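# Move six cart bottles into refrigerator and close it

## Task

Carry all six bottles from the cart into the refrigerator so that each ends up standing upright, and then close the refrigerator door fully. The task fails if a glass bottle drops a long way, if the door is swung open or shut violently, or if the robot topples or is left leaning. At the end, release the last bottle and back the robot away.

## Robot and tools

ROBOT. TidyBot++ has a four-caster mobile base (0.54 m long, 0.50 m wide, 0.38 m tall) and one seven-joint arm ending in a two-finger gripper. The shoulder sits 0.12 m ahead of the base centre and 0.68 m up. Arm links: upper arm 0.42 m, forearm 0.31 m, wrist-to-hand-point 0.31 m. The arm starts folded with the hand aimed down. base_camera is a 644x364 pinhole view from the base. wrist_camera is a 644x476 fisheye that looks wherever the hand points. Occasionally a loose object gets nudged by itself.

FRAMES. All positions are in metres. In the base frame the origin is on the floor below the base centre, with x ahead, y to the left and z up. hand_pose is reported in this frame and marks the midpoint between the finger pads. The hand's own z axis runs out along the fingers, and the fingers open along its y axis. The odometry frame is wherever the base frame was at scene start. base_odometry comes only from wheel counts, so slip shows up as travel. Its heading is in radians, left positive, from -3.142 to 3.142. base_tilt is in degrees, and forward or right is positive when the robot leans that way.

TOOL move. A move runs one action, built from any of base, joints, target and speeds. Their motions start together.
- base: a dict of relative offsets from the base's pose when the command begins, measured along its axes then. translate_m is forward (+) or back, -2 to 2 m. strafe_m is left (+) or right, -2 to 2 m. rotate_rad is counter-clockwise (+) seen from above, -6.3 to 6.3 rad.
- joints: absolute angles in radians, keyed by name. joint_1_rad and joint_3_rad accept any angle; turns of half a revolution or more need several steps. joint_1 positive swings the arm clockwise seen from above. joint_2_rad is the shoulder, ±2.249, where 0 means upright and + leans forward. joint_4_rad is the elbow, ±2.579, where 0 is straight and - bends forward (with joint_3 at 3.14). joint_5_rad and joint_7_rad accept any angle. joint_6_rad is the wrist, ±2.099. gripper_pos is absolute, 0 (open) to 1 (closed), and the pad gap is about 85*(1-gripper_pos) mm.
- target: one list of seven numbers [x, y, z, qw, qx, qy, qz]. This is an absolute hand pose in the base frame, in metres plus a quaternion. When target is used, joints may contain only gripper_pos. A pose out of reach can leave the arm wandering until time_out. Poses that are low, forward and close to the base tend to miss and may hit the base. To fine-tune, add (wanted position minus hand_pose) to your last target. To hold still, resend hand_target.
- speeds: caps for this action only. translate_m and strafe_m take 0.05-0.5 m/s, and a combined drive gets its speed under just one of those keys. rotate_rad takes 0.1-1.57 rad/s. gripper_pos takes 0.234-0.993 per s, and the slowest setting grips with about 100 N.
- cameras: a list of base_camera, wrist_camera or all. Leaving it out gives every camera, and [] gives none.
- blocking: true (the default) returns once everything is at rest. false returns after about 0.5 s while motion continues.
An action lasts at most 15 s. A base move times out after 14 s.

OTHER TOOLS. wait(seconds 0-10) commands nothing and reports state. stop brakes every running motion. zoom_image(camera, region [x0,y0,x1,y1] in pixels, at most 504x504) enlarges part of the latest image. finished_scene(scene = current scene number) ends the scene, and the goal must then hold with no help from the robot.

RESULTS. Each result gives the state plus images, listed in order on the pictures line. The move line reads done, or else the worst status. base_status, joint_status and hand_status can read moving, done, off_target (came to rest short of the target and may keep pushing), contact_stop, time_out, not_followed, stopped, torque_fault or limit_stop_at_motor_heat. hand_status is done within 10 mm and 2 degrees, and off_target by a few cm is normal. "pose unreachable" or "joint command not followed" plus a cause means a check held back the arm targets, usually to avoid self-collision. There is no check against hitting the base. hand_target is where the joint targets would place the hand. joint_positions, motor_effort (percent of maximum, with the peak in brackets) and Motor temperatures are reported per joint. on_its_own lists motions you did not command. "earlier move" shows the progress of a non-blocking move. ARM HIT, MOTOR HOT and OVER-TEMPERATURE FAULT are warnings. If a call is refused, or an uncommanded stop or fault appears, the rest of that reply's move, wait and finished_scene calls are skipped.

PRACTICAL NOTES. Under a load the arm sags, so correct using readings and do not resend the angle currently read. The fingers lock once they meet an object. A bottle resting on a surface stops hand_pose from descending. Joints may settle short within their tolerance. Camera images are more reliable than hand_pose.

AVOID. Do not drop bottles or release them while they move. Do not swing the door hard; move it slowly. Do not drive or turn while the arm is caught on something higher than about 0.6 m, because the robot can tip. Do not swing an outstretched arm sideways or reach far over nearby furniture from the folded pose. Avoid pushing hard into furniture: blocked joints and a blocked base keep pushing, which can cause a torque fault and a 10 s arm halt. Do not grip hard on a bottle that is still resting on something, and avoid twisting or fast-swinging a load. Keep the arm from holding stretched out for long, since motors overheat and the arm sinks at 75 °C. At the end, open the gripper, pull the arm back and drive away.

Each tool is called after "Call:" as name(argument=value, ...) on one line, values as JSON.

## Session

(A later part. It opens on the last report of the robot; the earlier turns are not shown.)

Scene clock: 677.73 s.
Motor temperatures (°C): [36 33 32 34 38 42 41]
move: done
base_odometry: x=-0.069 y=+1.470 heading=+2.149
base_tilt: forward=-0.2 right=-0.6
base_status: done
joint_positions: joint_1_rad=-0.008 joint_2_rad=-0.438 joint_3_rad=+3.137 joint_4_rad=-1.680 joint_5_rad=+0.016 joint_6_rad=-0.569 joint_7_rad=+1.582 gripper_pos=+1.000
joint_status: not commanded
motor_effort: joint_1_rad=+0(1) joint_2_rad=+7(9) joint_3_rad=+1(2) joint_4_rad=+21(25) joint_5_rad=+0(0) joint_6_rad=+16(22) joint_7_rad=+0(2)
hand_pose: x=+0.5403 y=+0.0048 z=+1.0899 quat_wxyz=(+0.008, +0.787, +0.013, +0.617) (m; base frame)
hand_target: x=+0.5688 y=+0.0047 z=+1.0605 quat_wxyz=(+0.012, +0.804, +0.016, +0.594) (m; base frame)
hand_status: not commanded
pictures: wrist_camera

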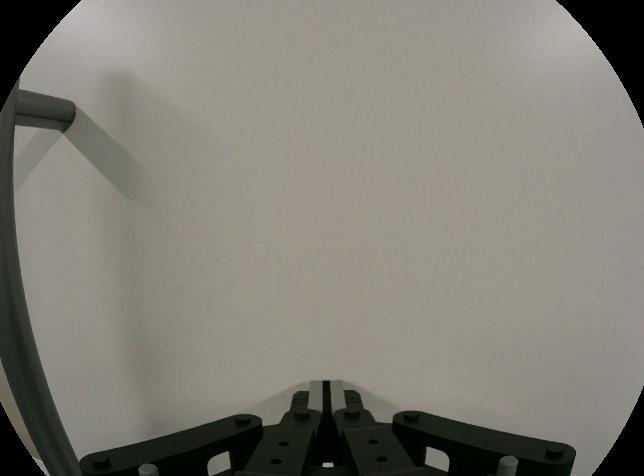

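Call:
move(base={"translate_m":-0.5})

Scene clock: 681.50 s.
Motor temperatures (°C): [36 33 32 34 38 42 41]
move: done
base_odometry: x=+0.204 y=+1.052 heading=+2.149
base_tilt: forward=-0.2 right=-0.6
base_status: done
joint_positions: joint_1_rad=-0.008 joint_2_rad=-0.378 joint_3_rad=+3.137 joint_4_rad=-1.677 joint_5_rad=+0.016 joint_6_rad=-0.565 joint_7_rad=+1.582 gripper_pos=+1.000
joint_status: not commanded
motor_effort: joint_1_rad=+0(1) joint_2_rad=-7(12) joint_3_rad=+0(3) joint_4_rad=+19(21) joint_5_rad=+1(1) joint_6_rad=+9(15) joint_7_rad=+0(2)
hand_pose: x=+0.5644 y=+0.0049 z=+1.0673 quat_wxyz=(+0.008, +0.803, +0.013, +0.596) (m; base frame)
hand_target: x=+0.5688 y=+0.0047 z=+1.0605 quat_wxyz=(+0.012, +0.804, +0.016, +0.594) (m; base frame)
hand_status: not commanded
pictures: base_camera, wrist_camera

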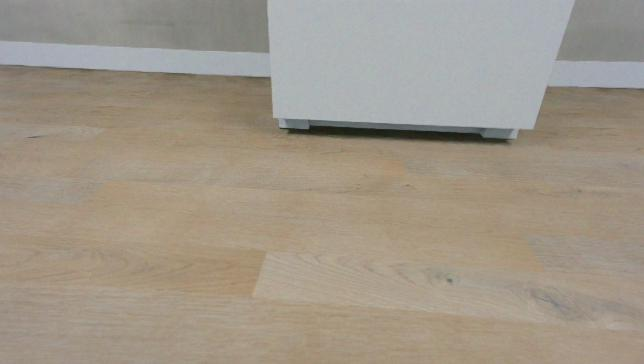

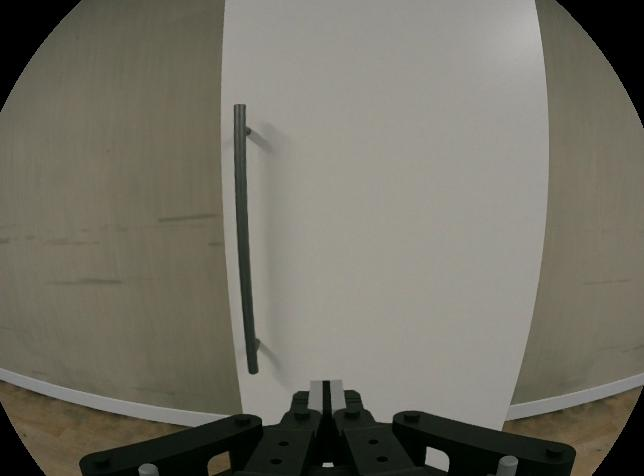

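Call:
finished_scene(scene=2)

The scene is finished: the task was done.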